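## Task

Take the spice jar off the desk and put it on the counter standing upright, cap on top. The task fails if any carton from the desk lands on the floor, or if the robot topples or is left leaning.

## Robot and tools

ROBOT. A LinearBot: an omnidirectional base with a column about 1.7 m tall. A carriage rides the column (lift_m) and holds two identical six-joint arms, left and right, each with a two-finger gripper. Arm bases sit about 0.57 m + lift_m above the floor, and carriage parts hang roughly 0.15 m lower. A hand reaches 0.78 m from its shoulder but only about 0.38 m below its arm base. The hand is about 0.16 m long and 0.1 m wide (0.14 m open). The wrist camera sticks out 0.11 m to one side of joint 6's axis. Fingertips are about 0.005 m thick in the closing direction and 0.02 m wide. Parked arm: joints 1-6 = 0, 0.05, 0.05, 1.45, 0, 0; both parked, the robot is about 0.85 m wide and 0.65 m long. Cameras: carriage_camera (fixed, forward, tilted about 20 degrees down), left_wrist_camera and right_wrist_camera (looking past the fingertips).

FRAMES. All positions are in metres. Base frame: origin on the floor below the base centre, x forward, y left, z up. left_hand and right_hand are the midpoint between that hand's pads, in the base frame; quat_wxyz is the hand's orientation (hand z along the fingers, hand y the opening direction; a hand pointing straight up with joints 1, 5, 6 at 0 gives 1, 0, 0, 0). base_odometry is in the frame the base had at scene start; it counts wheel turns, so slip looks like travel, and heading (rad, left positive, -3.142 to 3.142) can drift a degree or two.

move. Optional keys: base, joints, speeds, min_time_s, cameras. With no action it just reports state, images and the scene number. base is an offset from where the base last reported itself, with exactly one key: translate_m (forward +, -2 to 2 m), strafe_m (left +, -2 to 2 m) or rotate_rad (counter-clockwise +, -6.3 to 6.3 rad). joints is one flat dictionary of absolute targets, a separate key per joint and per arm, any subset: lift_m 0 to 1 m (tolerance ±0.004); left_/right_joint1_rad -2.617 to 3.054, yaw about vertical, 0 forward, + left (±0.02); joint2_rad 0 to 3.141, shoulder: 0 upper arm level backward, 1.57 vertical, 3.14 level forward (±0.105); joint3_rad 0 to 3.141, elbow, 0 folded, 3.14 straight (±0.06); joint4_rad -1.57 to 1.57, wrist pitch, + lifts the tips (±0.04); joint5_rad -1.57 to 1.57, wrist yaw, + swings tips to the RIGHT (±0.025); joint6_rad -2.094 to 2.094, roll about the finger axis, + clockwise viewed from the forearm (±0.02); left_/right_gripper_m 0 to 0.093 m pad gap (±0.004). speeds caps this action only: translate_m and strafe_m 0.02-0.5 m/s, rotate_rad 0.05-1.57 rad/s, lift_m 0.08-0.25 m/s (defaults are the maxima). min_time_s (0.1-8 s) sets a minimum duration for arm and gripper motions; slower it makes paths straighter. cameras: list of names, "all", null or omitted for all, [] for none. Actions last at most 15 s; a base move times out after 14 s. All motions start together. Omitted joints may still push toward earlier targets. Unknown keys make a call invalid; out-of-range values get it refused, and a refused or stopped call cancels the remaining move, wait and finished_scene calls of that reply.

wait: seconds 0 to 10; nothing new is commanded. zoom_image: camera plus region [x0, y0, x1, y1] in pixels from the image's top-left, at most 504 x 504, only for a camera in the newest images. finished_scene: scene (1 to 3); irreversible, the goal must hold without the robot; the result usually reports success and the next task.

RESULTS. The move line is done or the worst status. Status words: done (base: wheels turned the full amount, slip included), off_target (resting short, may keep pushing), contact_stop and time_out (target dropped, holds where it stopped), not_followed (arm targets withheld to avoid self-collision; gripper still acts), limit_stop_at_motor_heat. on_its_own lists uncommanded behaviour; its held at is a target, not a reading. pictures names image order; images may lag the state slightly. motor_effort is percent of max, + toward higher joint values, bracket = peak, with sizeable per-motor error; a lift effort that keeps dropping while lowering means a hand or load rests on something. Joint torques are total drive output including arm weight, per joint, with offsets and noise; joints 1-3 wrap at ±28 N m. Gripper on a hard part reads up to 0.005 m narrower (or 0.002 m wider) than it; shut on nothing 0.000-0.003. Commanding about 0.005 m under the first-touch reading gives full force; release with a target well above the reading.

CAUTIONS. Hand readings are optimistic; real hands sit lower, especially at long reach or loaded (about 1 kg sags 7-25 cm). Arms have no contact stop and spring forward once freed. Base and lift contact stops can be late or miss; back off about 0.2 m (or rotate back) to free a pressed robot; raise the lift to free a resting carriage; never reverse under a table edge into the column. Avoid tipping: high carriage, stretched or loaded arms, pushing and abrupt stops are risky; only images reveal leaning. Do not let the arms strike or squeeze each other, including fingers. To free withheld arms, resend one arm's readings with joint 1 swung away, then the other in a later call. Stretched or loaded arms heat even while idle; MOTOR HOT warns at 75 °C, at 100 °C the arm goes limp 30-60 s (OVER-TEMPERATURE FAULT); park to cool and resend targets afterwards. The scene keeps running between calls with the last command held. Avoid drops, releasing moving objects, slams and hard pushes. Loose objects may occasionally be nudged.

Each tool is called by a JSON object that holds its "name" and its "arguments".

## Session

{"name": "move", "arguments": {"base": {"rotate_rad": 3.14}, "joints": {"lift_m": 0.95}, "cameras": ["carriage_camera"]}}

Scene clock: 4.27 s.
Joint torques (N m): left_arm=[0.51 4.33 5.94 -0.19 -0.12 -0.05] | right_arm=[-0.02 4.34 7.04 -0.1 -0.01 -0.12]
move: done
base_odometry: x=+0.000 y=+0.000 heading=+3.139
base_status: done
joint_positions: lift_m=+0.950 left_joint1_rad=-0.017 left_joint2_rad=+0.038 left_joint3_rad=+0.047 left_joint4_rad=+1.428 left_joint5_rad=+0.017 left_joint6_rad=-0.006 left_gripper_m=+0.09398 right_joint1_rad=-0.013 right_joint2_rad=+0.048 right_joint3_rad=+0.042 right_joint4_rad=+1.438 right_joint5_rad=+0.022 right_joint6_rad=-0.023 right_gripper_m=+0.09398
joint_status: all done
motor_effort: lift_m=+31(38) drive_wheels=+7(18)
left_hand: x=+0.2661 y=+0.3055 z=+1.9337 quat_wxyz=(+0.998, +0.009, +0.067, -0.012) (m; base frame)
right_hand: x=+0.2684 y=-0.3133 z=+1.9324 quat_wxyz=(+0.997, +0.011, +0.069, -0.019) (m; base frame)
pictures: carriage_camera
Images, in order (width x height): carriage_camera 504x504.

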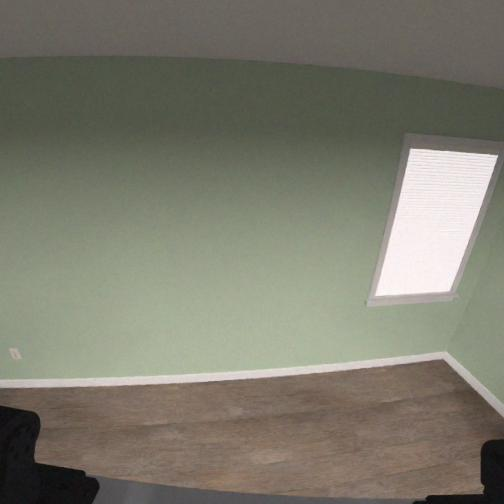

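{"name": "move", "arguments": {"base": {"rotate_rad": 1.5}, "cameras": ["carriage_camera"]}}

Scene clock: 15.60 s.
Joint torques (N m): left_arm=[0.55 4.31 5.91 -0.19 -0.13 -0.06] | right_arm=[-0.02 4.38 7.04 -0.09 -0.01 -0.11]
move: done
base_odometry: x=+0.000 y=+0.000 heading=-1.644
base_status: done
joint_positions: lift_m=+0.950 left_joint1_rad=-0.017 left_joint2_rad=+0.038 left_joint3_rad=+0.047 left_joint4_rad=+1.428 left_joint5_rad=+0.017 left_joint6_rad=-0.006 left_gripper_m=+0.09398 right_joint1_rad=-0.013 right_joint2_rad=+0.048 right_joint3_rad=+0.042 right_joint4_rad=+1.438 right_joint5_rad=+0.022 right_joint6_rad=-0.023 right_gripper_m=+0.09398
joint_status: not commanded
motor_effort: lift_m=+31(31) drive_wheels=+6(15)
left_hand: x=+0.2662 y=+0.3055 z=+1.9337 quat_wxyz=(+0.998, +0.009, +0.067, -0.012) (m; base frame)
right_hand: x=+0.2684 y=-0.3133 z=+1.9324 quat_wxyz=(+0.997, +0.011, +0.069, -0.019) (m; base frame)
pictures: carriage_camera
Images, in order (width x height): carriage_camera 504x504.

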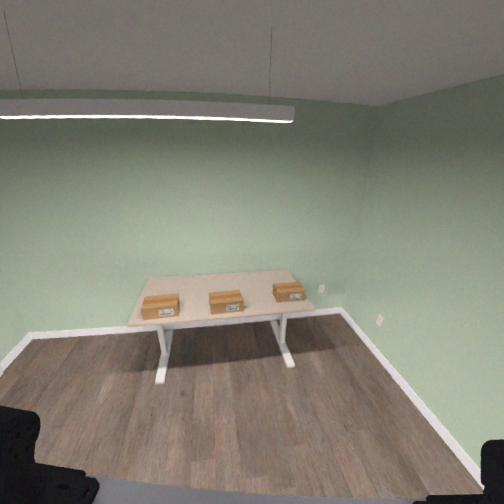

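{"name": "move", "arguments": {"base": {"rotate_rad": 0.137}, "cameras": []}}

{"name": "move", "arguments": {"base": {"translate_m": 0.85}, "cameras": ["carriage_camera"]}}

Scene clock: 25.10 s.
Joint torques (N m): left_arm=[0.53 4.33 5.91 -0.19 -0.12 -0.04] | right_arm=[-0.02 4.37 7.04 -0.11 -0.01 -0.12]
move: done
base_odometry: x=+0.000 y=+0.000 heading=-1.508
base_status: done
joint_positions: lift_m=+0.950 left_joint1_rad=-0.017 left_joint2_rad=+0.038 left_joint3_rad=+0.047 left_joint4_rad=+1.428 left_joint5_rad=+0.017 left_joint6_rad=-0.006 left_gripper_m=+0.09398 right_joint1_rad=-0.013 right_joint2_rad=+0.048 right_joint3_rad=+0.042 right_joint4_rad=+1.438 right_joint5_rad=+0.022 right_joint6_rad=-0.023 right_gripper_m=+0.09398
joint_status: not commanded
motor_effort: lift_m=+31(31) drive_wheels=+6(13)
left_hand: x=+0.2662 y=+0.3055 z=+1.9337 quat_wxyz=(+0.998, +0.009, +0.067, -0.012) (m; base frame)
right_hand: x=+0.2684 y=-0.3133 z=+1.9324 quat_wxyz=(+0.997, +0.011, +0.069, -0.019) (m; base frame)
pictures: none
No camera images: "cameras" was empty.

Scene clock: 29.07 s.
Joint torques (N m): left_arm=[0.58 4.4 6.09 -0.17 -0.12 -0.05] | right_arm=[-0.06 4.33 7.08 -0.08 -0.02 -0.13]
move: done
base_odometry: x=+0.055 y=-0.848 heading=-1.506
base_status: done
joint_positions: lift_m=+0.950 left_joint1_rad=-0.017 left_joint2_rad=+0.038 left_joint3_rad=+0.047 left_joint4_rad=+1.427 left_joint5_rad=+0.017 left_joint6_rad=-0.006 left_gripper_m=+0.09398 right_joint1_rad=-0.013 right_joint2_rad=+0.048 right_joint3_rad=+0.042 right_joint4_rad=+1.437 right_joint5_rad=+0.022 right_joint6_rad=-0.023 right_gripper_m=+0.09398
joint_status: not commanded
motor_effort: lift_m=+31(31) drive_wheels=-11(23)
left_hand: x=+0.2663 y=+0.3055 z=+1.9337 quat_wxyz=(+0.998, +0.009, +0.067, -0.012) (m; base frame)
right_hand: x=+0.2687 y=-0.3133 z=+1.9324 quat_wxyz=(+0.997, +0.011, +0.070, -0.019) (m; base frame)
pictures: carriage_camera
Images, in order (width x height): carriage_camera 504x504.

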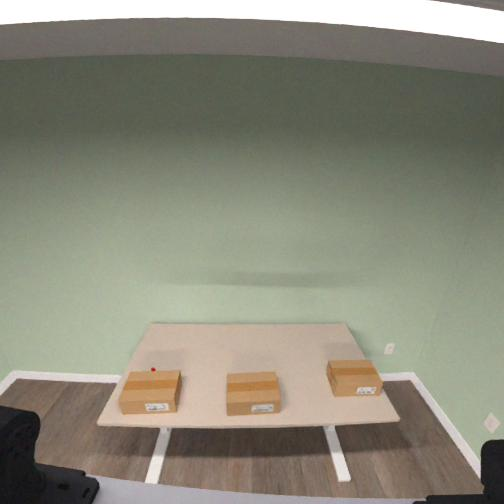

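{"name": "zoom_image", "arguments": {"camera": "carriage_camera", "region": [100, 340, 200, 430]}}

Scaled by 5.040 from the camera's 504x504 image, which has a finer 720x720 frame.

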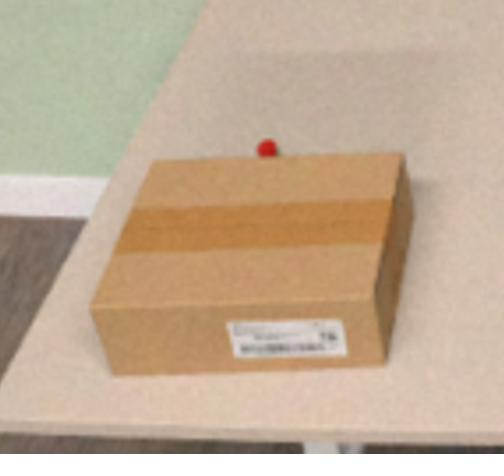

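{"name": "move", "arguments": {"base": {"strafe_m": 0.29}, "joints": {"lift_m": 0.75, "left_joint1_rad": 0.0, "left_joint2_rad": 3.0, "left_joint3_rad": 2.25, "left_joint4_rad": -0.82, "left_joint5_rad": 0, "left_joint6_rad": 0}, "min_time_s": 3, "cameras": []}}

{"name": "move", "arguments": {"base": {"translate_m": 0.32}, "speeds": {"translate_m": 0.25}, "cameras": ["carriage_camera", "left_wrist_camera"]}}

Scene clock: 49.93 s.
Joint torques (N m): left_arm=[0.85 -15.91 8.24 0.42 -0.19 0.02] | right_arm=[0.08 4.37 7.08 -0.07 0 -0.12]
move: done
base_odometry: x=+0.344 y=-0.830 heading=-1.507
base_status: done
joint_positions: lift_m=+0.750 left_joint1_rad=-0.004 left_joint2_rad=+2.982 left_joint3_rad=+2.228 left_joint4_rad=-0.805 left_joint5_rad=+0.008 left_joint6_rad=-0.006 left_gripper_m=+0.09398 right_joint1_rad=-0.013 right_joint2_rad=+0.048 right_joint3_rad=+0.042 right_joint4_rad=+1.437 right_joint5_rad=+0.022 right_joint6_rad=-0.023 right_gripper_m=+0.09398
joint_status: all done
motor_effort: lift_m=+27(28) drive_wheels=-5(12)
left_hand: x=+0.7359 y=+0.3059 z=+1.0902 quat_wxyz=(+0.006, -0.001, +1.000, -0.004) (m; base frame)
right_hand: x=+0.2687 y=-0.3133 z=+1.7327 quat_wxyz=(+0.997, +0.011, +0.070, -0.019) (m; base frame)
pictures: none
No camera images: "cameras" was empty.

Scene clock: 52.50 s.
Joint torques (N m): left_arm=[0.85 -15.88 8.24 0.49 -0.19 0.01] | right_arm=[-0.02 4.36 7.02 -0.09 -0.02 -0.12]
move: done
base_odometry: x=+0.365 y=-1.149 heading=-1.506
base_status: done
joint_positions: lift_m=+0.750 left_joint1_rad=-0.004 left_joint2_rad=+2.982 left_joint3_rad=+2.228 left_joint4_rad=-0.813 left_joint5_rad=+0.007 left_joint6_rad=-0.006 left_gripper_m=+0.09398 right_joint1_rad=-0.013 right_joint2_rad=+0.048 right_joint3_rad=+0.042 right_joint4_rad=+1.438 right_joint5_rad=+0.022 right_joint6_rad=-0.023 right_gripper_m=+0.09398
joint_status: not commanded
motor_effort: lift_m=+27(28) drive_wheels=-9(15)
left_hand: x=+0.7339 y=+0.3060 z=+1.0902 quat_wxyz=(+0.002, -0.001, +1.000, -0.003) (m; base frame)
right_hand: x=+0.2685 y=-0.3133 z=+1.7327 quat_wxyz=(+0.997, +0.011, +0.070, -0.019) (m; base frame)
pictures: carriage_camera, left_wrist_camera
Images, in order (width x height): carriage_camera 504x504, left_wrist_camera 504x504.

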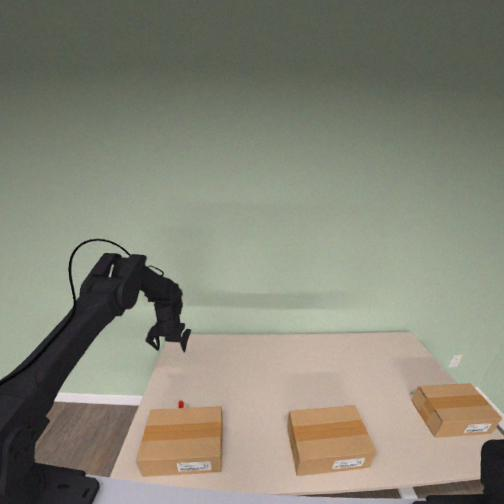

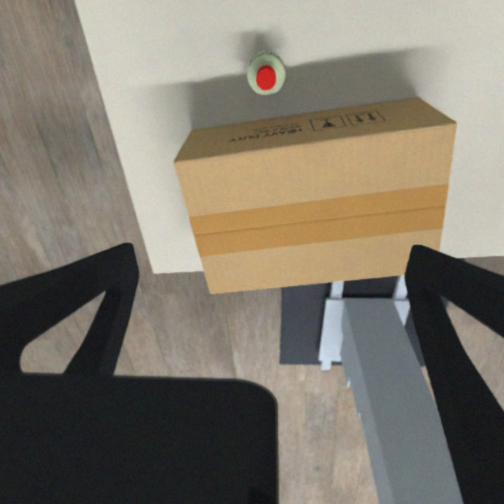

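{"name": "move", "arguments": {"base": {"translate_m": 0.018}, "joints": {"lift_m": 0.58}, "speeds": {"translate_m": 0.1}, "cameras": ["left_wrist_camera"]}}

Scene clock: 68.23 s.
Joint torques (N m): left_arm=[0.8 -17.14 7.64 0.46 -0.19 0.01] | right_arm=[0.02 4.29 7.02 -0.1 0 -0.11]
move: done
base_odometry: x=+0.367 y=-1.167 heading=-1.505
base_status: done
joint_positions: lift_m=+0.580 left_joint1_rad=-0.004 left_joint2_rad=+2.996 left_joint3_rad=+2.234 left_joint4_rad=-0.817 left_joint5_rad=+0.006 left_joint6_rad=-0.006 left_gripper_m=+0.09398 right_joint1_rad=-0.013 right_joint2_rad=+0.048 right_joint3_rad=+0.042 right_joint4_rad=+1.438 right_joint5_rad=+0.022 right_joint6_rad=-0.023 right_gripper_m=+0.09398
joint_status: all done
motor_effort: lift_m=+28(29) drive_wheels=-8(14)
left_hand: x=+0.7308 y=+0.3061 z=+0.9149 quat_wxyz=(-0.004, -0.001, +1.000, -0.003) (m; base frame)
right_hand: x=+0.2685 y=-0.3133 z=+1.5627 quat_wxyz=(+0.997, +0.011, +0.070, -0.019) (m; base frame)
pictures: left_wrist_camera
Images, in order (width x height): left_wrist_camera 504x504.

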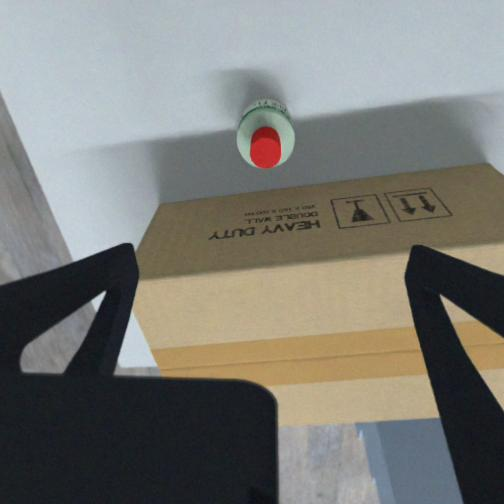

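{"name": "move", "arguments": {"joints": {"lift_m": 0.48}, "speeds": {"lift_m": 0.15}, "cameras": ["left_wrist_camera", "carriage_camera"]}}

Scene clock: 82.47 s.
Joint torques (N m): left_arm=[0.84 -17.28 7.24 0.51 -0.19 0.02] | right_arm=[-0.02 4.41 6.99 -0.08 -0.01 -0.12]
move: done
base_odometry: x=+0.367 y=-1.167 heading=-1.505
base_status: not commanded
joint_positions: lift_m=+0.480 left_joint1_rad=-0.004 left_joint2_rad=+2.997 left_joint3_rad=+2.236 left_joint4_rad=-0.817 left_joint5_rad=+0.006 left_joint6_rad=-0.006 left_gripper_m=+0.09398 right_joint1_rad=-0.013 right_joint2_rad=+0.048 right_joint3_rad=+0.042 right_joint4_rad=+1.438 right_joint5_rad=+0.022 right_joint6_rad=-0.023 right_gripper_m=+0.09398
joint_status: all done
motor_effort: lift_m=+28(29) drive_wheels=+2(9)
left_hand: x=+0.7312 y=+0.3061 z=+0.8150 quat_wxyz=(-0.003, -0.001, +1.000, -0.003) (m; base frame)
right_hand: x=+0.2685 y=-0.3133 z=+1.4627 quat_wxyz=(+0.997, +0.011, +0.070, -0.019) (m; base frame)
pictures: carriage_camera, left_wrist_camera
Images, in order (width x height): carriage_camera 504x504, left_wrist_camera 504x504.

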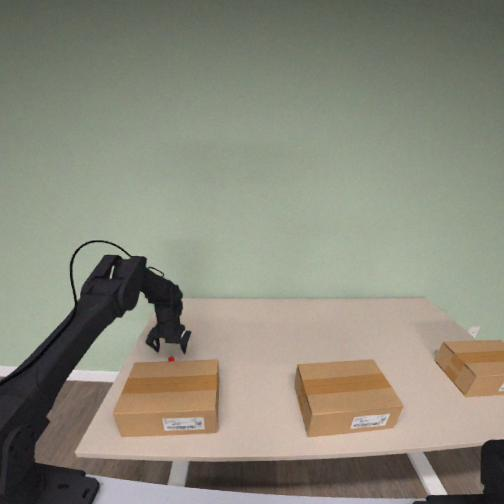

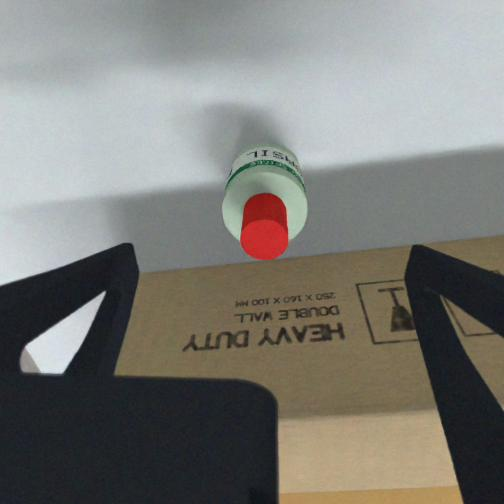

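{"name": "move", "arguments": {"base": {"strafe_m": 0.004}, "joints": {"lift_m": 0.42}, "speeds": {"lift_m": 0.1, "strafe_m": 0.05}, "cameras": ["left_wrist_camera"]}}

Scene clock: 106.50 s.
Joint torques (N m): left_arm=[0.8 -17.26 7.28 0.52 -0.17 0.01] | right_arm=[0.01 4.4 7.04 -0.08 -0.01 -0.11]
move: done
base_odometry: x=+0.371 y=-1.167 heading=-1.506
base_status: done
joint_positions: lift_m=+0.420 left_joint1_rad=-0.001 left_joint2_rad=+2.997 left_joint3_rad=+2.238 left_joint4_rad=-0.818 left_joint5_rad=+0.006 left_joint6_rad=-0.006 left_gripper_m=+0.09398 right_joint1_rad=-0.013 right_joint2_rad=+0.048 right_joint3_rad=+0.042 right_joint4_rad=+1.438 right_joint5_rad=+0.022 right_joint6_rad=-0.023 right_gripper_m=+0.09398
joint_status: all done
motor_effort: lift_m=+28(29) drive_wheels=-7(7)
left_hand: x=+0.7318 y=+0.3076 z=+0.7554 quat_wxyz=(-0.003, -0.002, +1.000, -0.003) (m; base frame)
right_hand: x=+0.2685 y=-0.3133 z=+1.4027 quat_wxyz=(+0.997, +0.011, +0.070, -0.019) (m; base frame)
pictures: left_wrist_camera
Images, in order (width x height): left_wrist_camera 504x504.

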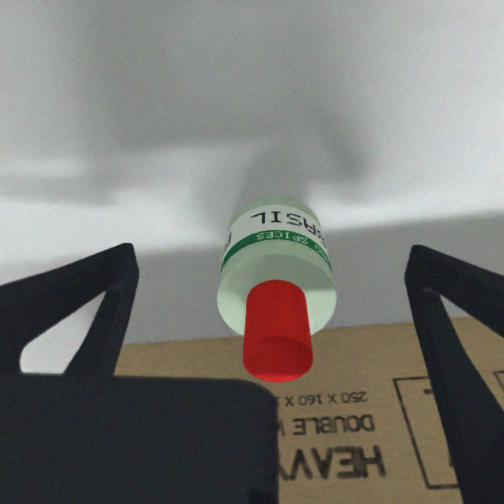

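{"name": "move", "arguments": {"joints": {"lift_m": 0.414, "left_gripper_m": 0.05}, "min_time_s": 1, "speeds": {"lift_m": 0.08}, "cameras": ["left_wrist_camera"]}}

{"name": "move", "arguments": {"joints": {"left_gripper_m": 0.033}, "min_time_s": 2, "cameras": ["left_wrist_camera"]}}

Scene clock: 114.67 s.
Joint torques (N m): left_arm=[0.68 -17.36 7.01 0.54 -0.18 0.02] | right_arm=[-0.01 4.34 6.99 -0.09 0 -0.11]
move: done
base_odometry: x=+0.371 y=-1.167 heading=-1.506
base_status: not commanded
joint_positions: lift_m=+0.414 left_joint1_rad=-0.001 left_joint2_rad=+2.999 left_joint3_rad=+2.240 left_joint4_rad=-0.818 left_joint5_rad=+0.006 left_joint6_rad=-0.006 left_gripper_m=+0.05010 right_joint1_rad=-0.013 right_joint2_rad=+0.048 right_joint3_rad=+0.042 right_joint4_rad=+1.438 right_joint5_rad=+0.022 right_joint6_rad=-0.023 right_gripper_m=+0.09398
joint_status: all done
motor_effort: lift_m=+27(29) drive_wheels=+4(9)
left_hand: x=+0.7314 y=+0.3076 z=+0.7486 quat_wxyz=(-0.003, -0.002, +1.000, -0.003) (m; base frame)
right_hand: x=+0.2685 y=-0.3133 z=+1.3967 quat_wxyz=(+0.997, +0.011, +0.070, -0.019) (m; base frame)
pictures: left_wrist_camera
Images, in order (width x height): left_wrist_camera 504x504.

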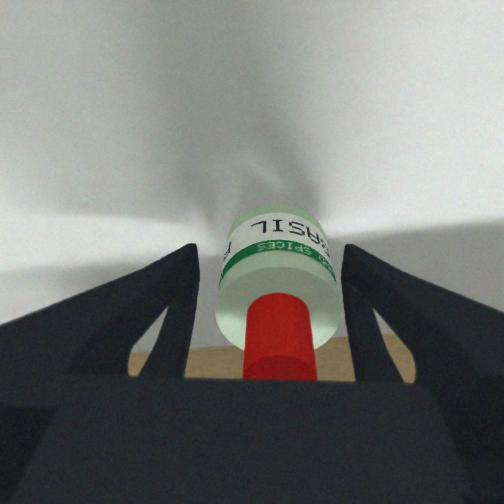

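Scene clock: 116.93 s.
Joint torques (N m): left_arm=[0.66 -17.54 7.04 0.52 -0.18 0.02] | right_arm=[0.03 4.33 7.05 -0.09 -0.01 -0.12]
move: off_target
base_odometry: x=+0.371 y=-1.167 heading=-1.506
base_status: not commanded
joint_positions: lift_m=+0.414 left_joint1_rad=-0.001 left_joint2_rad=+2.999 left_joint3_rad=+2.240 left_joint4_rad=-0.818 left_joint5_rad=+0.006 left_joint6_rad=-0.006 left_gripper_m=+0.03740 right_joint1_rad=-0.013 right_joint2_rad=+0.048 right_joint3_rad=+0.042 right_joint4_rad=+1.438 right_joint5_rad=+0.022 right_joint6_rad=-0.023 right_gripper_m=+0.09398
joint_status: left_gripper_m off_target (ended at +0.03742, target +0.03300)
motor_effort: lift_m=+28(28) drive_wheels=+3(6)
left_hand: x=+0.7314 y=+0.3076 z=+0.7486 quat_wxyz=(-0.003, -0.002, +1.000, -0.003) (m; base frame)
right_hand: x=+0.2685 y=-0.3133 z=+1.3967 quat_wxyz=(+0.997, +0.011, +0.070, -0.019) (m; base frame)
pictures: left_wrist_camera
Images, in order (width x height): left_wrist_camera 504x504.

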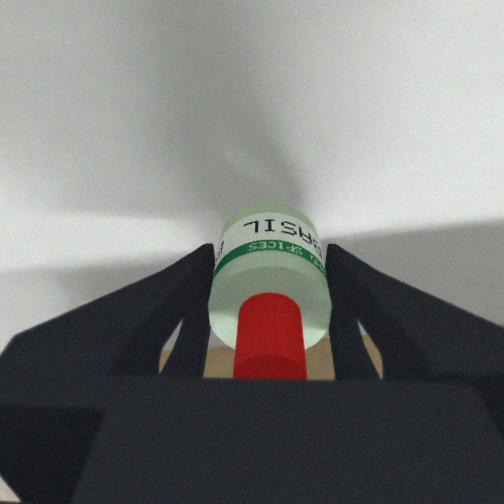

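{"name": "move", "arguments": {"joints": {"lift_m": 0.44, "left_gripper_m": 0.03}, "speeds": {"lift_m": 0.08}, "cameras": ["left_wrist_camera"]}}

{"name": "move", "arguments": {"joints": {"lift_m": 0.7}, "speeds": {"lift_m": 0.18}, "cameras": ["left_wrist_camera"]}}

{"name": "move", "arguments": {"base": {"translate_m": -0.55}, "joints": {"lift_m": 0.74}, "speeds": {"translate_m": 0.3}, "cameras": []}}

{"name": "move", "arguments": {"base": {"rotate_rad": 3.14}, "speeds": {"rotate_rad": 0.9}, "cameras": ["carriage_camera", "left_wrist_camera"]}}

Scene clock: 125.10 s.
Joint torques (N m): left_arm=[0.57 -17.61 7.09 0.57 -0.2 0.02] | right_arm=[0.03 4.34 7.08 -0.09 -0.01 -0.12]
move: off_target
base_odometry: x=+0.371 y=-1.167 heading=-1.506
base_status: not commanded
joint_positions: lift_m=+0.440 left_joint1_rad=-0.001 left_joint2_rad=+3.000 left_joint3_rad=+2.240 left_joint4_rad=-0.819 left_joint5_rad=+0.006 left_joint6_rad=-0.006 left_gripper_m=+0.03740 right_joint1_rad=-0.013 right_joint2_rad=+0.048 right_joint3_rad=+0.042 right_joint4_rad=+1.438 right_joint5_rad=+0.022 right_joint6_rad=-0.023 right_gripper_m=+0.09398
joint_status: left_gripper_m off_target (ended at +0.03739, target +0.03000); the others done
motor_effort: lift_m=+31(37) drive_wheels=-6(8)
left_hand: x=+0.7308 y=+0.3076 z=+0.7737 quat_wxyz=(-0.004, -0.002, +1.000, -0.003) (m; base frame)
right_hand: x=+0.2685 y=-0.3133 z=+1.4224 quat_wxyz=(+0.997, +0.011, +0.070, -0.019) (m; base frame)
pictures: left_wrist_camera
Images, in order (width x height): left_wrist_camera 504x504.

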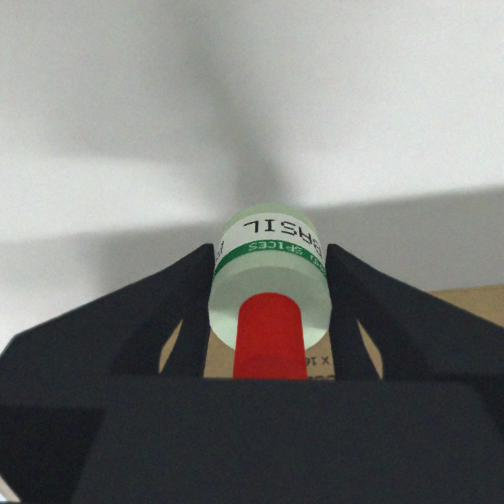

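Scene clock: 127.00 s.
Joint torques (N m): left_arm=[0.65 -17.76 7.01 0.52 -0.17 0.02] | right_arm=[0.06 4.4 7.04 -0.1 -0.02 -0.11]
move: done
base_odometry: x=+0.371 y=-1.167 heading=-1.506
base_status: not commanded
joint_positions: lift_m=+0.700 left_joint1_rad=-0.001 left_joint2_rad=+3.001 left_joint3_rad=+2.240 left_joint4_rad=-0.819 left_joint5_rad=+0.006 left_joint6_rad=-0.006 left_gripper_m=+0.03740 right_joint1_rad=-0.013 right_joint2_rad=+0.048 right_joint3_rad=+0.042 right_joint4_rad=+1.438 right_joint5_rad=+0.022 right_joint6_rad=-0.023 right_gripper_m=+0.09398
joint_status: all done
motor_effort: lift_m=+31(38) drive_wheels=+4(8)
left_hand: x=+0.7303 y=+0.3076 z=+1.0332 quat_wxyz=(-0.005, -0.002, +1.000, -0.003) (m; base frame)
right_hand: x=+0.2685 y=-0.3133 z=+1.6824 quat_wxyz=(+0.997, +0.011, +0.070, -0.019) (m; base frame)
pictures: left_wrist_camera
Images, in order (width x height): left_wrist_camera 504x504.

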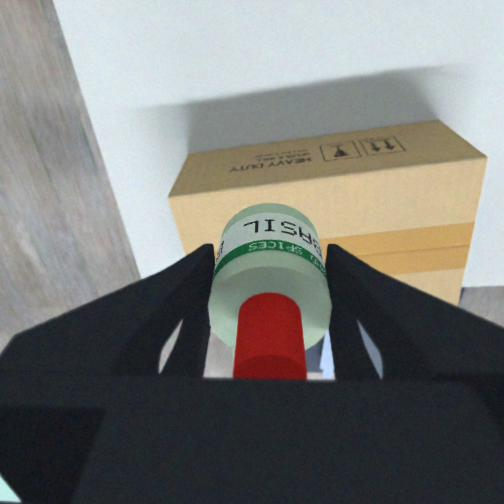

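Scene clock: 130.43 s.
Joint torques (N m): left_arm=[0.64 -17.74 6.75 0.5 -0.18 0.01] | right_arm=[0.02 4.42 7.04 -0.07 -0.01 -0.12]
move: done
base_odometry: x=+0.335 y=-0.618 heading=-1.506
base_status: done
joint_positions: lift_m=+0.740 left_joint1_rad=-0.001 left_joint2_rad=+3.002 left_joint3_rad=+2.242 left_joint4_rad=-0.817 left_joint5_rad=+0.005 left_joint6_rad=-0.006 left_gripper_m=+0.03740 right_joint1_rad=-0.013 right_joint2_rad=+0.048 right_joint3_rad=+0.042 right_joint4_rad=+1.437 right_joint5_rad=+0.022 right_joint6_rad=-0.023 right_gripper_m=+0.09398
joint_status: all done
motor_effort: lift_m=+30(38) drive_wheels=-2(14)
left_hand: x=+0.7316 y=+0.3077 z=+1.0735 quat_wxyz=(-0.003, -0.002, +1.000, -0.002) (m; base frame)
right_hand: x=+0.2685 y=-0.3133 z=+1.7225 quat_wxyz=(+0.997, +0.011, +0.070, -0.019) (m; base frame)
pictures: none
No camera images: "cameras" was empty.

Scene clock: 135.37 s.
Joint torques (N m): left_arm=[0.46 -17.8 6.78 0.5 -0.12 0.01] | right_arm=[0.05 4.36 6.99 -0.07 -0.01 -0.11]
move: done
base_odometry: x=+0.335 y=-0.618 heading=+1.634
base_status: done
joint_positions: lift_m=+0.740 left_joint1_rad=+0.004 left_joint2_rad=+3.002 left_joint3_rad=+2.242 left_joint4_rad=-0.816 left_joint5_rad=+0.002 left_joint6_rad=-0.006 left_gripper_m=+0.03739 right_joint1_rad=-0.013 right_joint2_rad=+0.048 right_joint3_rad=+0.042 right_joint4_rad=+1.437 right_joint5_rad=+0.022 right_joint6_rad=-0.023 right_gripper_m=+0.09400
joint_status: not commanded
motor_effort: lift_m=+30(31) drive_wheels=+7(15)
left_hand: x=+0.7319 y=+0.3104 z=+1.0735 quat_wxyz=(-0.003, -0.005, +1.000, -0.001) (m; base frame)
right_hand: x=+0.2685 y=-0.3133 z=+1.7225 quat_wxyz=(+0.997, +0.011, +0.070, -0.019) (m; base frame)
pictures: carriage_camera, left_wrist_camera
Images, in order (width x height): carriage_camera 504x504, left_wrist_camera 504x504.

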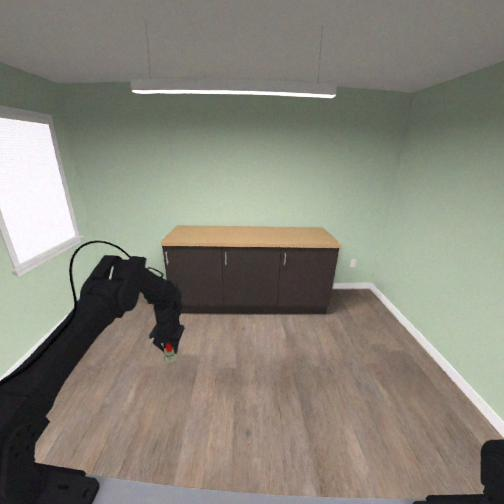

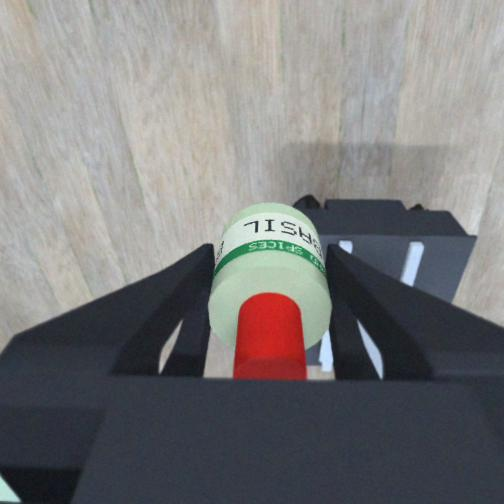

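{"name": "move", "arguments": {"base": {"translate_m": 1.5}, "speeds": {"translate_m": 0.4}, "cameras": ["carriage_camera", "left_wrist_camera"]}}

Scene clock: 150.10 s.
Joint torques (N m): left_arm=[0.44 -17.8 6.72 0.53 -0.14 0.03] | right_arm=[-0.03 4.37 6.98 -0.1 -0.01 -0.12]
move: done
base_odometry: x=+0.239 y=+0.878 heading=+1.635
base_status: done
joint_positions: lift_m=+0.740 left_joint1_rad=+0.003 left_joint2_rad=+3.002 left_joint3_rad=+2.242 left_joint4_rad=-0.817 left_joint5_rad=+0.002 left_joint6_rad=-0.006 left_gripper_m=+0.03739 right_joint1_rad=-0.013 right_joint2_rad=+0.048 right_joint3_rad=+0.042 right_joint4_rad=+1.438 right_joint5_rad=+0.022 right_joint6_rad=-0.023 right_gripper_m=+0.09400
joint_status: not commanded
motor_effort: lift_m=+30(31) drive_wheels=-13(22)
left_hand: x=+0.7317 y=+0.3101 z=+1.0735 quat_wxyz=(-0.003, -0.004, +1.000, -0.001) (m; base frame)
right_hand: x=+0.2684 y=-0.3133 z=+1.7226 quat_wxyz=(+0.997, +0.011, +0.069, -0.019) (m; base frame)
pictures: carriage_camera, left_wrist_camera
Images, in order (width x height): carriage_camera 504x504, left_wrist_camera 504x504.

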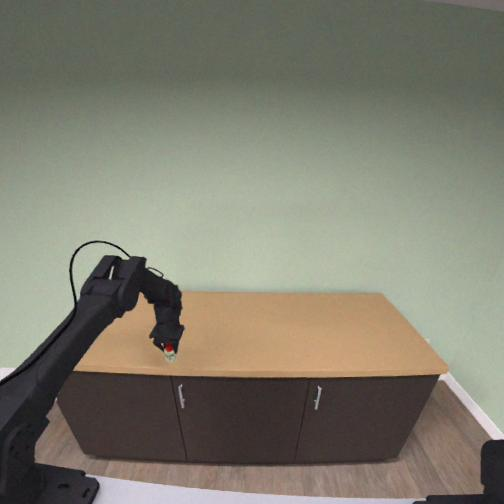

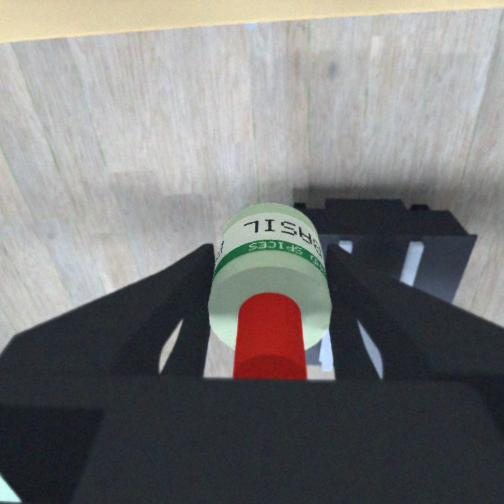

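{"name": "move", "arguments": {"base": {"translate_m": 0.21}, "speeds": {"translate_m": 0.2}, "cameras": ["left_wrist_camera"]}}

{"name": "move", "arguments": {"joints": {"lift_m": 0.62}, "speeds": {"lift_m": 0.12}, "cameras": ["left_wrist_camera", "carriage_camera"]}}

{"name": "move", "arguments": {"joints": {"lift_m": 0.609}, "speeds": {"lift_m": 0.08}, "cameras": ["left_wrist_camera"]}}

Scene clock: 161.73 s.
Joint torques (N m): left_arm=[0.51 -17.77 6.74 0.53 -0.14 0] | right_arm=[0.01 4.37 6.99 -0.1 0 -0.12]
move: done
base_odometry: x=+0.225 y=+1.088 heading=+1.636
base_status: done
joint_positions: lift_m=+0.740 left_joint1_rad=+0.002 left_joint2_rad=+3.002 left_joint3_rad=+2.242 left_joint4_rad=-0.818 left_joint5_rad=+0.002 left_joint6_rad=-0.006 left_gripper_m=+0.03739 right_joint1_rad=-0.013 right_joint2_rad=+0.048 right_joint3_rad=+0.042 right_joint4_rad=+1.438 right_joint5_rad=+0.022 right_joint6_rad=-0.023 right_gripper_m=+0.09400
joint_status: not commanded
motor_effort: lift_m=+30(31) drive_wheels=+6(18)
left_hand: x=+0.7312 y=+0.3097 z=+1.0735 quat_wxyz=(-0.004, -0.004, +1.000, -0.001) (m; base frame)
right_hand: x=+0.2684 y=-0.3133 z=+1.7226 quat_wxyz=(+0.997, +0.011, +0.069, -0.019) (m; base frame)
pictures: left_wrist_camera
Images, in order (width x height): left_wrist_camera 504x504.

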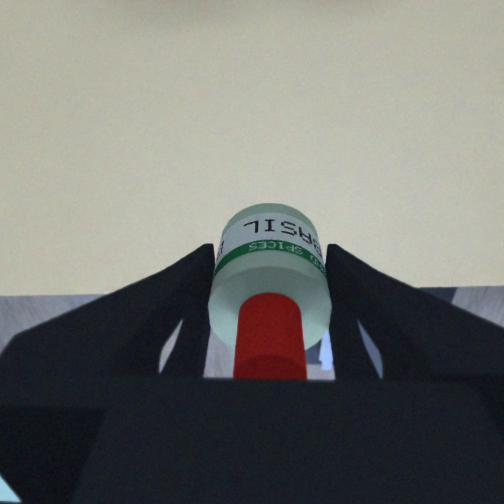

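Scene clock: 163.13 s.
Joint torques (N m): left_arm=[0.4 -17.92 6.75 0.52 -0.14 0.01] | right_arm=[0.03 4.37 6.95 -0.1 0 -0.12]
move: done
base_odometry: x=+0.225 y=+1.088 heading=+1.636
base_status: not commanded
joint_positions: lift_m=+0.620 left_joint1_rad=+0.002 left_joint2_rad=+3.002 left_joint3_rad=+2.242 left_joint4_rad=-0.819 left_joint5_rad=+0.002 left_joint6_rad=-0.006 left_gripper_m=+0.03739 right_joint1_rad=-0.013 right_joint2_rad=+0.048 right_joint3_rad=+0.042 right_joint4_rad=+1.438 right_joint5_rad=+0.022 right_joint6_rad=-0.023 right_gripper_m=+0.09400
joint_status: all done
motor_effort: lift_m=+28(29) drive_wheels=-10(12)
left_hand: x=+0.7310 y=+0.3097 z=+0.9536 quat_wxyz=(-0.004, -0.004, +1.000, -0.001) (m; base frame)
right_hand: x=+0.2684 y=-0.3133 z=+1.6028 quat_wxyz=(+0.997, +0.011, +0.069, -0.019) (m; base frame)
pictures: carriage_camera, left_wrist_camera
Images, in order (width x height): carriage_camera 504x504, left_wrist_camera 504x504.

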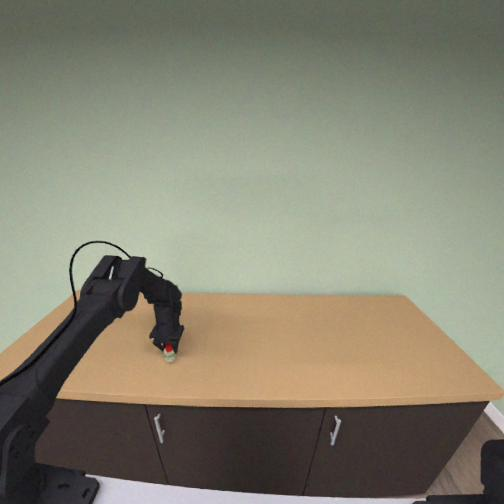

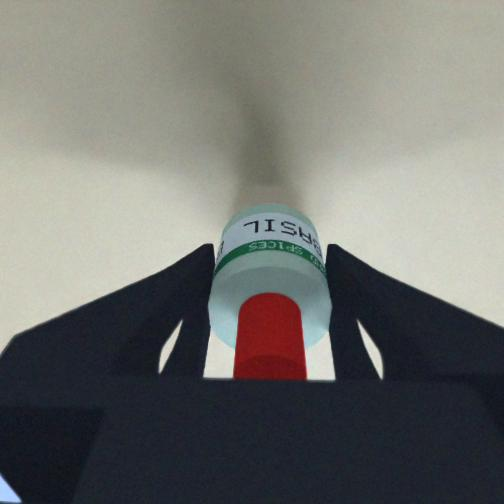

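Scene clock: 163.63 s.
Joint torques (N m): left_arm=[0.49 -17.85 6.94 0.53 -0.14 0.03] | right_arm=[0.02 4.38 7.02 -0.09 -0.01 -0.12]
move: done
base_odometry: x=+0.225 y=+1.088 heading=+1.636
base_status: not commanded
joint_positions: lift_m=+0.609 left_joint1_rad=+0.002 left_joint2_rad=+3.003 left_joint3_rad=+2.242 left_joint4_rad=-0.818 left_joint5_rad=+0.002 left_joint6_rad=-0.006 left_gripper_m=+0.03739 right_joint1_rad=-0.013 right_joint2_rad=+0.048 right_joint3_rad=+0.042 right_joint4_rad=+1.438 right_joint5_rad=+0.022 right_joint6_rad=-0.023 right_gripper_m=+0.09400
joint_status: all done
motor_effort: lift_m=+28(29) drive_wheels=+6(11)
left_hand: x=+0.7310 y=+0.3097 z=+0.9424 quat_wxyz=(-0.004, -0.004, +1.000, -0.001) (m; base frame)
right_hand: x=+0.2684 y=-0.3133 z=+1.5918 quat_wxyz=(+0.997, +0.011, +0.069, -0.019) (m; base frame)
pictures: left_wrist_camera
Images, in order (width x height): left_wrist_camera 504x504.

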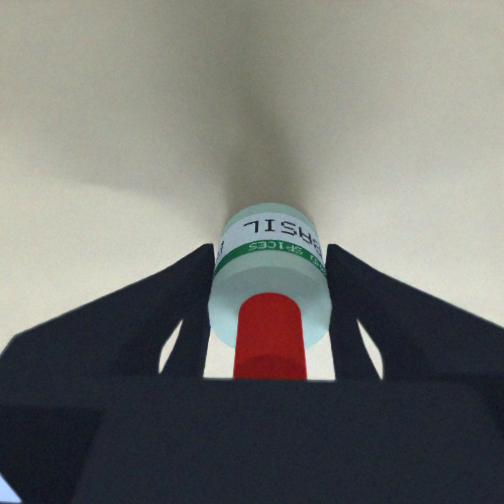

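{"name": "move", "arguments": {"joints": {"lift_m": 0.605}, "speeds": {"lift_m": 0.08}, "cameras": []}}

{"name": "move", "arguments": {"joints": {"lift_m": 0.602}, "speeds": {"lift_m": 0.08}, "cameras": ["left_wrist_camera"]}}

Scene clock: 167.90 s.
Joint torques (N m): left_arm=[0.43 -17.84 6.65 0.49 -0.13 0.02] | right_arm=[0.03 4.4 7.02 -0.1 -0.02 -0.12]
move: done
base_odometry: x=+0.225 y=+1.088 heading=+1.636
base_status: not commanded
joint_positions: lift_m=+0.605 left_joint1_rad=+0.002 left_joint2_rad=+3.003 left_joint3_rad=+2.243 left_joint4_rad=-0.814 left_joint5_rad=+0.002 left_joint6_rad=-0.006 left_gripper_m=+0.03739 right_joint1_rad=-0.013 right_joint2_rad=+0.047 right_joint3_rad=+0.042 right_joint4_rad=+1.438 right_joint5_rad=+0.022 right_joint6_rad=-0.023 right_gripper_m=+0.09400
joint_status: all done
motor_effort: lift_m=+27(28) drive_wheels=-10(11)
left_hand: x=+0.7324 y=+0.3098 z=+0.9387 quat_wxyz=(-0.002, -0.004, +1.000, -0.001) (m; base frame)
right_hand: x=+0.2684 y=-0.3133 z=+1.5878 quat_wxyz=(+0.997, +0.011, +0.069, -0.019) (m; base frame)
pictures: none
No camera images: "cameras" was empty.

Scene clock: 168.30 s.
Joint torques (N m): left_arm=[0.47 -17.59 6.56 0.62 -0.14 0] | right_arm=[0.03 4.33 7.04 -0.1 -0.01 -0.12]
move: done
base_odometry: x=+0.225 y=+1.088 heading=+1.636
base_status: not commanded
joint_positions: lift_m=+0.602 left_joint1_rad=+0.002 left_joint2_rad=+2.999 left_joint3_rad=+2.244 left_joint4_rad=-0.823 left_joint5_rad=+0.002 left_joint6_rad=-0.006 left_gripper_m=+0.03739 right_joint1_rad=-0.013 right_joint2_rad=+0.047 right_joint3_rad=+0.042 right_joint4_rad=+1.438 right_joint5_rad=+0.022 right_joint6_rad=-0.023 right_gripper_m=+0.09400
joint_status: all done
motor_effort: lift_m=+25(27) drive_wheels=-11(11)
left_hand: x=+0.7318 y=+0.3098 z=+0.9376 quat_wxyz=(-0.004, -0.004, +1.000, -0.001) (m; base frame)
right_hand: x=+0.2684 y=-0.3133 z=+1.5849 quat_wxyz=(+0.997, +0.011, +0.069, -0.019) (m; base frame)
pictures: left_wrist_camera
Images, in order (width x height): left_wrist_camera 504x504.

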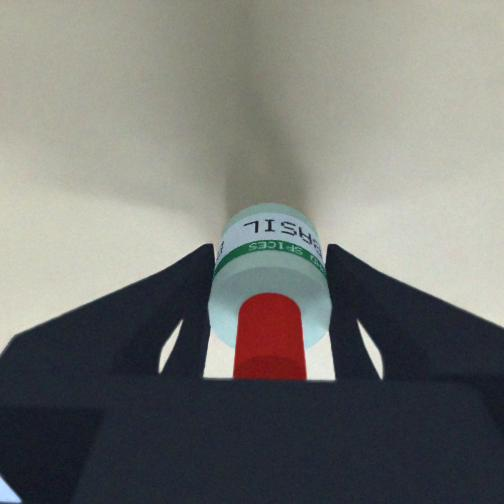

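{"name": "move", "arguments": {"joints": {"left_gripper_m": 0.043}, "min_time_s": 1.2, "cameras": []}}

{"name": "move", "arguments": {"joints": {"left_gripper_m": 0.09}, "min_time_s": 1.5, "cameras": ["left_wrist_camera"]}}

{"name": "move", "arguments": {"joints": {"lift_m": 0.74}, "speeds": {"lift_m": 0.12}, "cameras": ["left_wrist_camera", "carriage_camera"]}}

Scene clock: 175.07 s.
Joint torques (N m): left_arm=[0.44 -17.57 6.5 0.57 -0.13 0.02] | right_arm=[0.05 4.37 7.02 -0.09 -0.01 -0.13]
move: done
base_odometry: x=+0.225 y=+1.088 heading=+1.636
base_status: not commanded
joint_positions: lift_m=+0.602 left_joint1_rad=+0.002 left_joint2_rad=+2.999 left_joint3_rad=+2.244 left_joint4_rad=-0.822 left_joint5_rad=+0.002 left_joint6_rad=-0.006 left_gripper_m=+0.04292 right_joint1_rad=-0.013 right_joint2_rad=+0.047 right_joint3_rad=+0.042 right_joint4_rad=+1.438 right_joint5_rad=+0.022 right_joint6_rad=-0.023 right_gripper_m=+0.09400
joint_status: all done
motor_effort: lift_m=+25(26) drive_wheels=+5(11)
left_hand: x=+0.7319 y=+0.3098 z=+0.9376 quat_wxyz=(-0.003, -0.004, +1.000, -0.001) (m; base frame)
right_hand: x=+0.2684 y=-0.3133 z=+1.5849 quat_wxyz=(+0.997, +0.011, +0.069, -0.019) (m; base frame)
pictures: none
No camera images: "cameras" was empty.

Scene clock: 176.87 s.
Joint torques (N m): left_arm=[0.44 -17.58 6.54 0.58 -0.13 0.01] | right_arm=[0.03 4.33 7.02 -0.1 -0.01 -0.12]
move: done
base_odometry: x=+0.225 y=+1.088 heading=+1.636
base_status: not commanded
joint_positions: lift_m=+0.602 left_joint1_rad=+0.002 left_joint2_rad=+2.999 left_joint3_rad=+2.244 left_joint4_rad=-0.822 left_joint5_rad=+0.002 left_joint6_rad=-0.006 left_gripper_m=+0.08990 right_joint1_rad=-0.013 right_joint2_rad=+0.047 right_joint3_rad=+0.042 right_joint4_rad=+1.438 right_joint5_rad=+0.022 right_joint6_rad=-0.023 right_gripper_m=+0.09400
joint_status: all done
motor_effort: lift_m=+25(26) drive_wheels=+6(8)
left_hand: x=+0.7319 y=+0.3098 z=+0.9376 quat_wxyz=(-0.003, -0.004, +1.000, -0.001) (m; base frame)
right_hand: x=+0.2684 y=-0.3133 z=+1.5849 quat_wxyz=(+0.997, +0.011, +0.069, -0.019) (m; base frame)
pictures: left_wrist_camera
Images, in order (width x height): left_wrist_camera 504x504.

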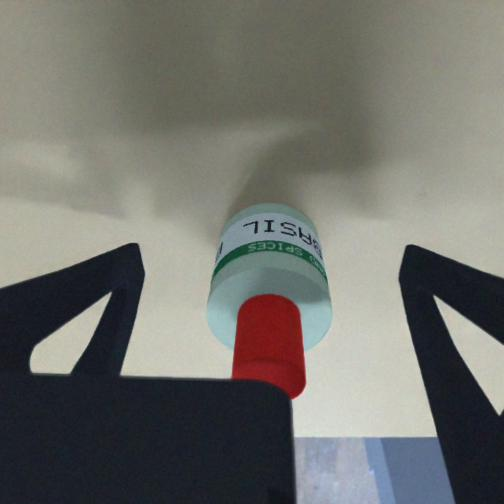

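Scene clock: 178.43 s.
Joint torques (N m): left_arm=[0.43 -17.76 6.52 0.6 -0.14 0.03] | right_arm=[0.03 4.38 6.99 -0.09 0 -0.12]
move: done
base_odometry: x=+0.225 y=+1.088 heading=+1.636
base_status: not commanded
joint_positions: lift_m=+0.740 left_joint1_rad=+0.002 left_joint2_rad=+3.001 left_joint3_rad=+2.244 left_joint4_rad=-0.822 left_joint5_rad=+0.002 left_joint6_rad=-0.006 left_gripper_m=+0.08990 right_joint1_rad=-0.013 right_joint2_rad=+0.047 right_joint3_rad=+0.042 right_joint4_rad=+1.438 right_joint5_rad=+0.022 right_joint6_rad=-0.023 right_gripper_m=+0.09400
joint_status: all done
motor_effort: lift_m=+31(39) drive_wheels=+8(12)
left_hand: x=+0.7317 y=+0.3098 z=+1.0745 quat_wxyz=(-0.004, -0.004, +1.000, -0.001) (m; base frame)
right_hand: x=+0.2684 y=-0.3133 z=+1.7224 quat_wxyz=(+0.997, +0.011, +0.069, -0.019) (m; base frame)
pictures: carriage_camera, left_wrist_camera
Images, in order (width x height): carriage_camera 504x504, left_wrist_camera 504x504.

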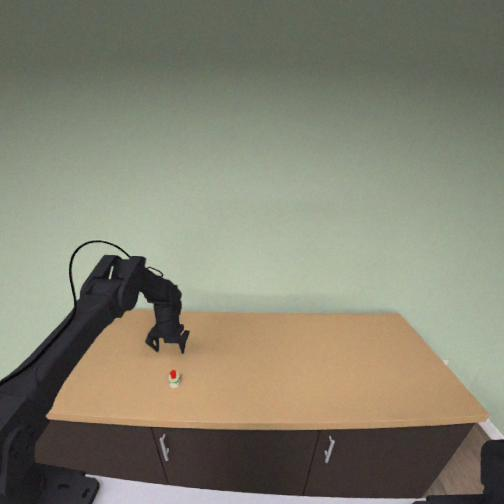

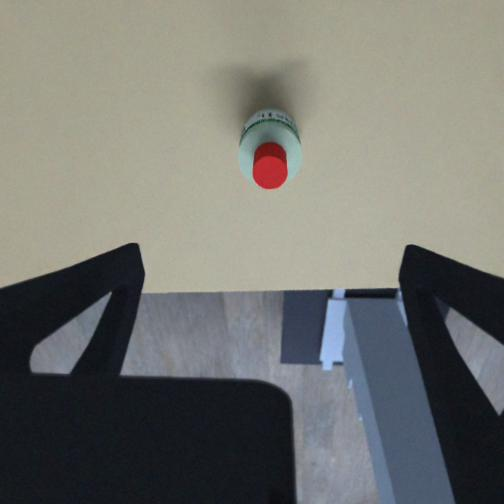

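Jar stands upright on the counter, cap up, hand clear.

{"name": "finished_scene", "arguments": {"scene": 3}}

The scene is finished: the task was done.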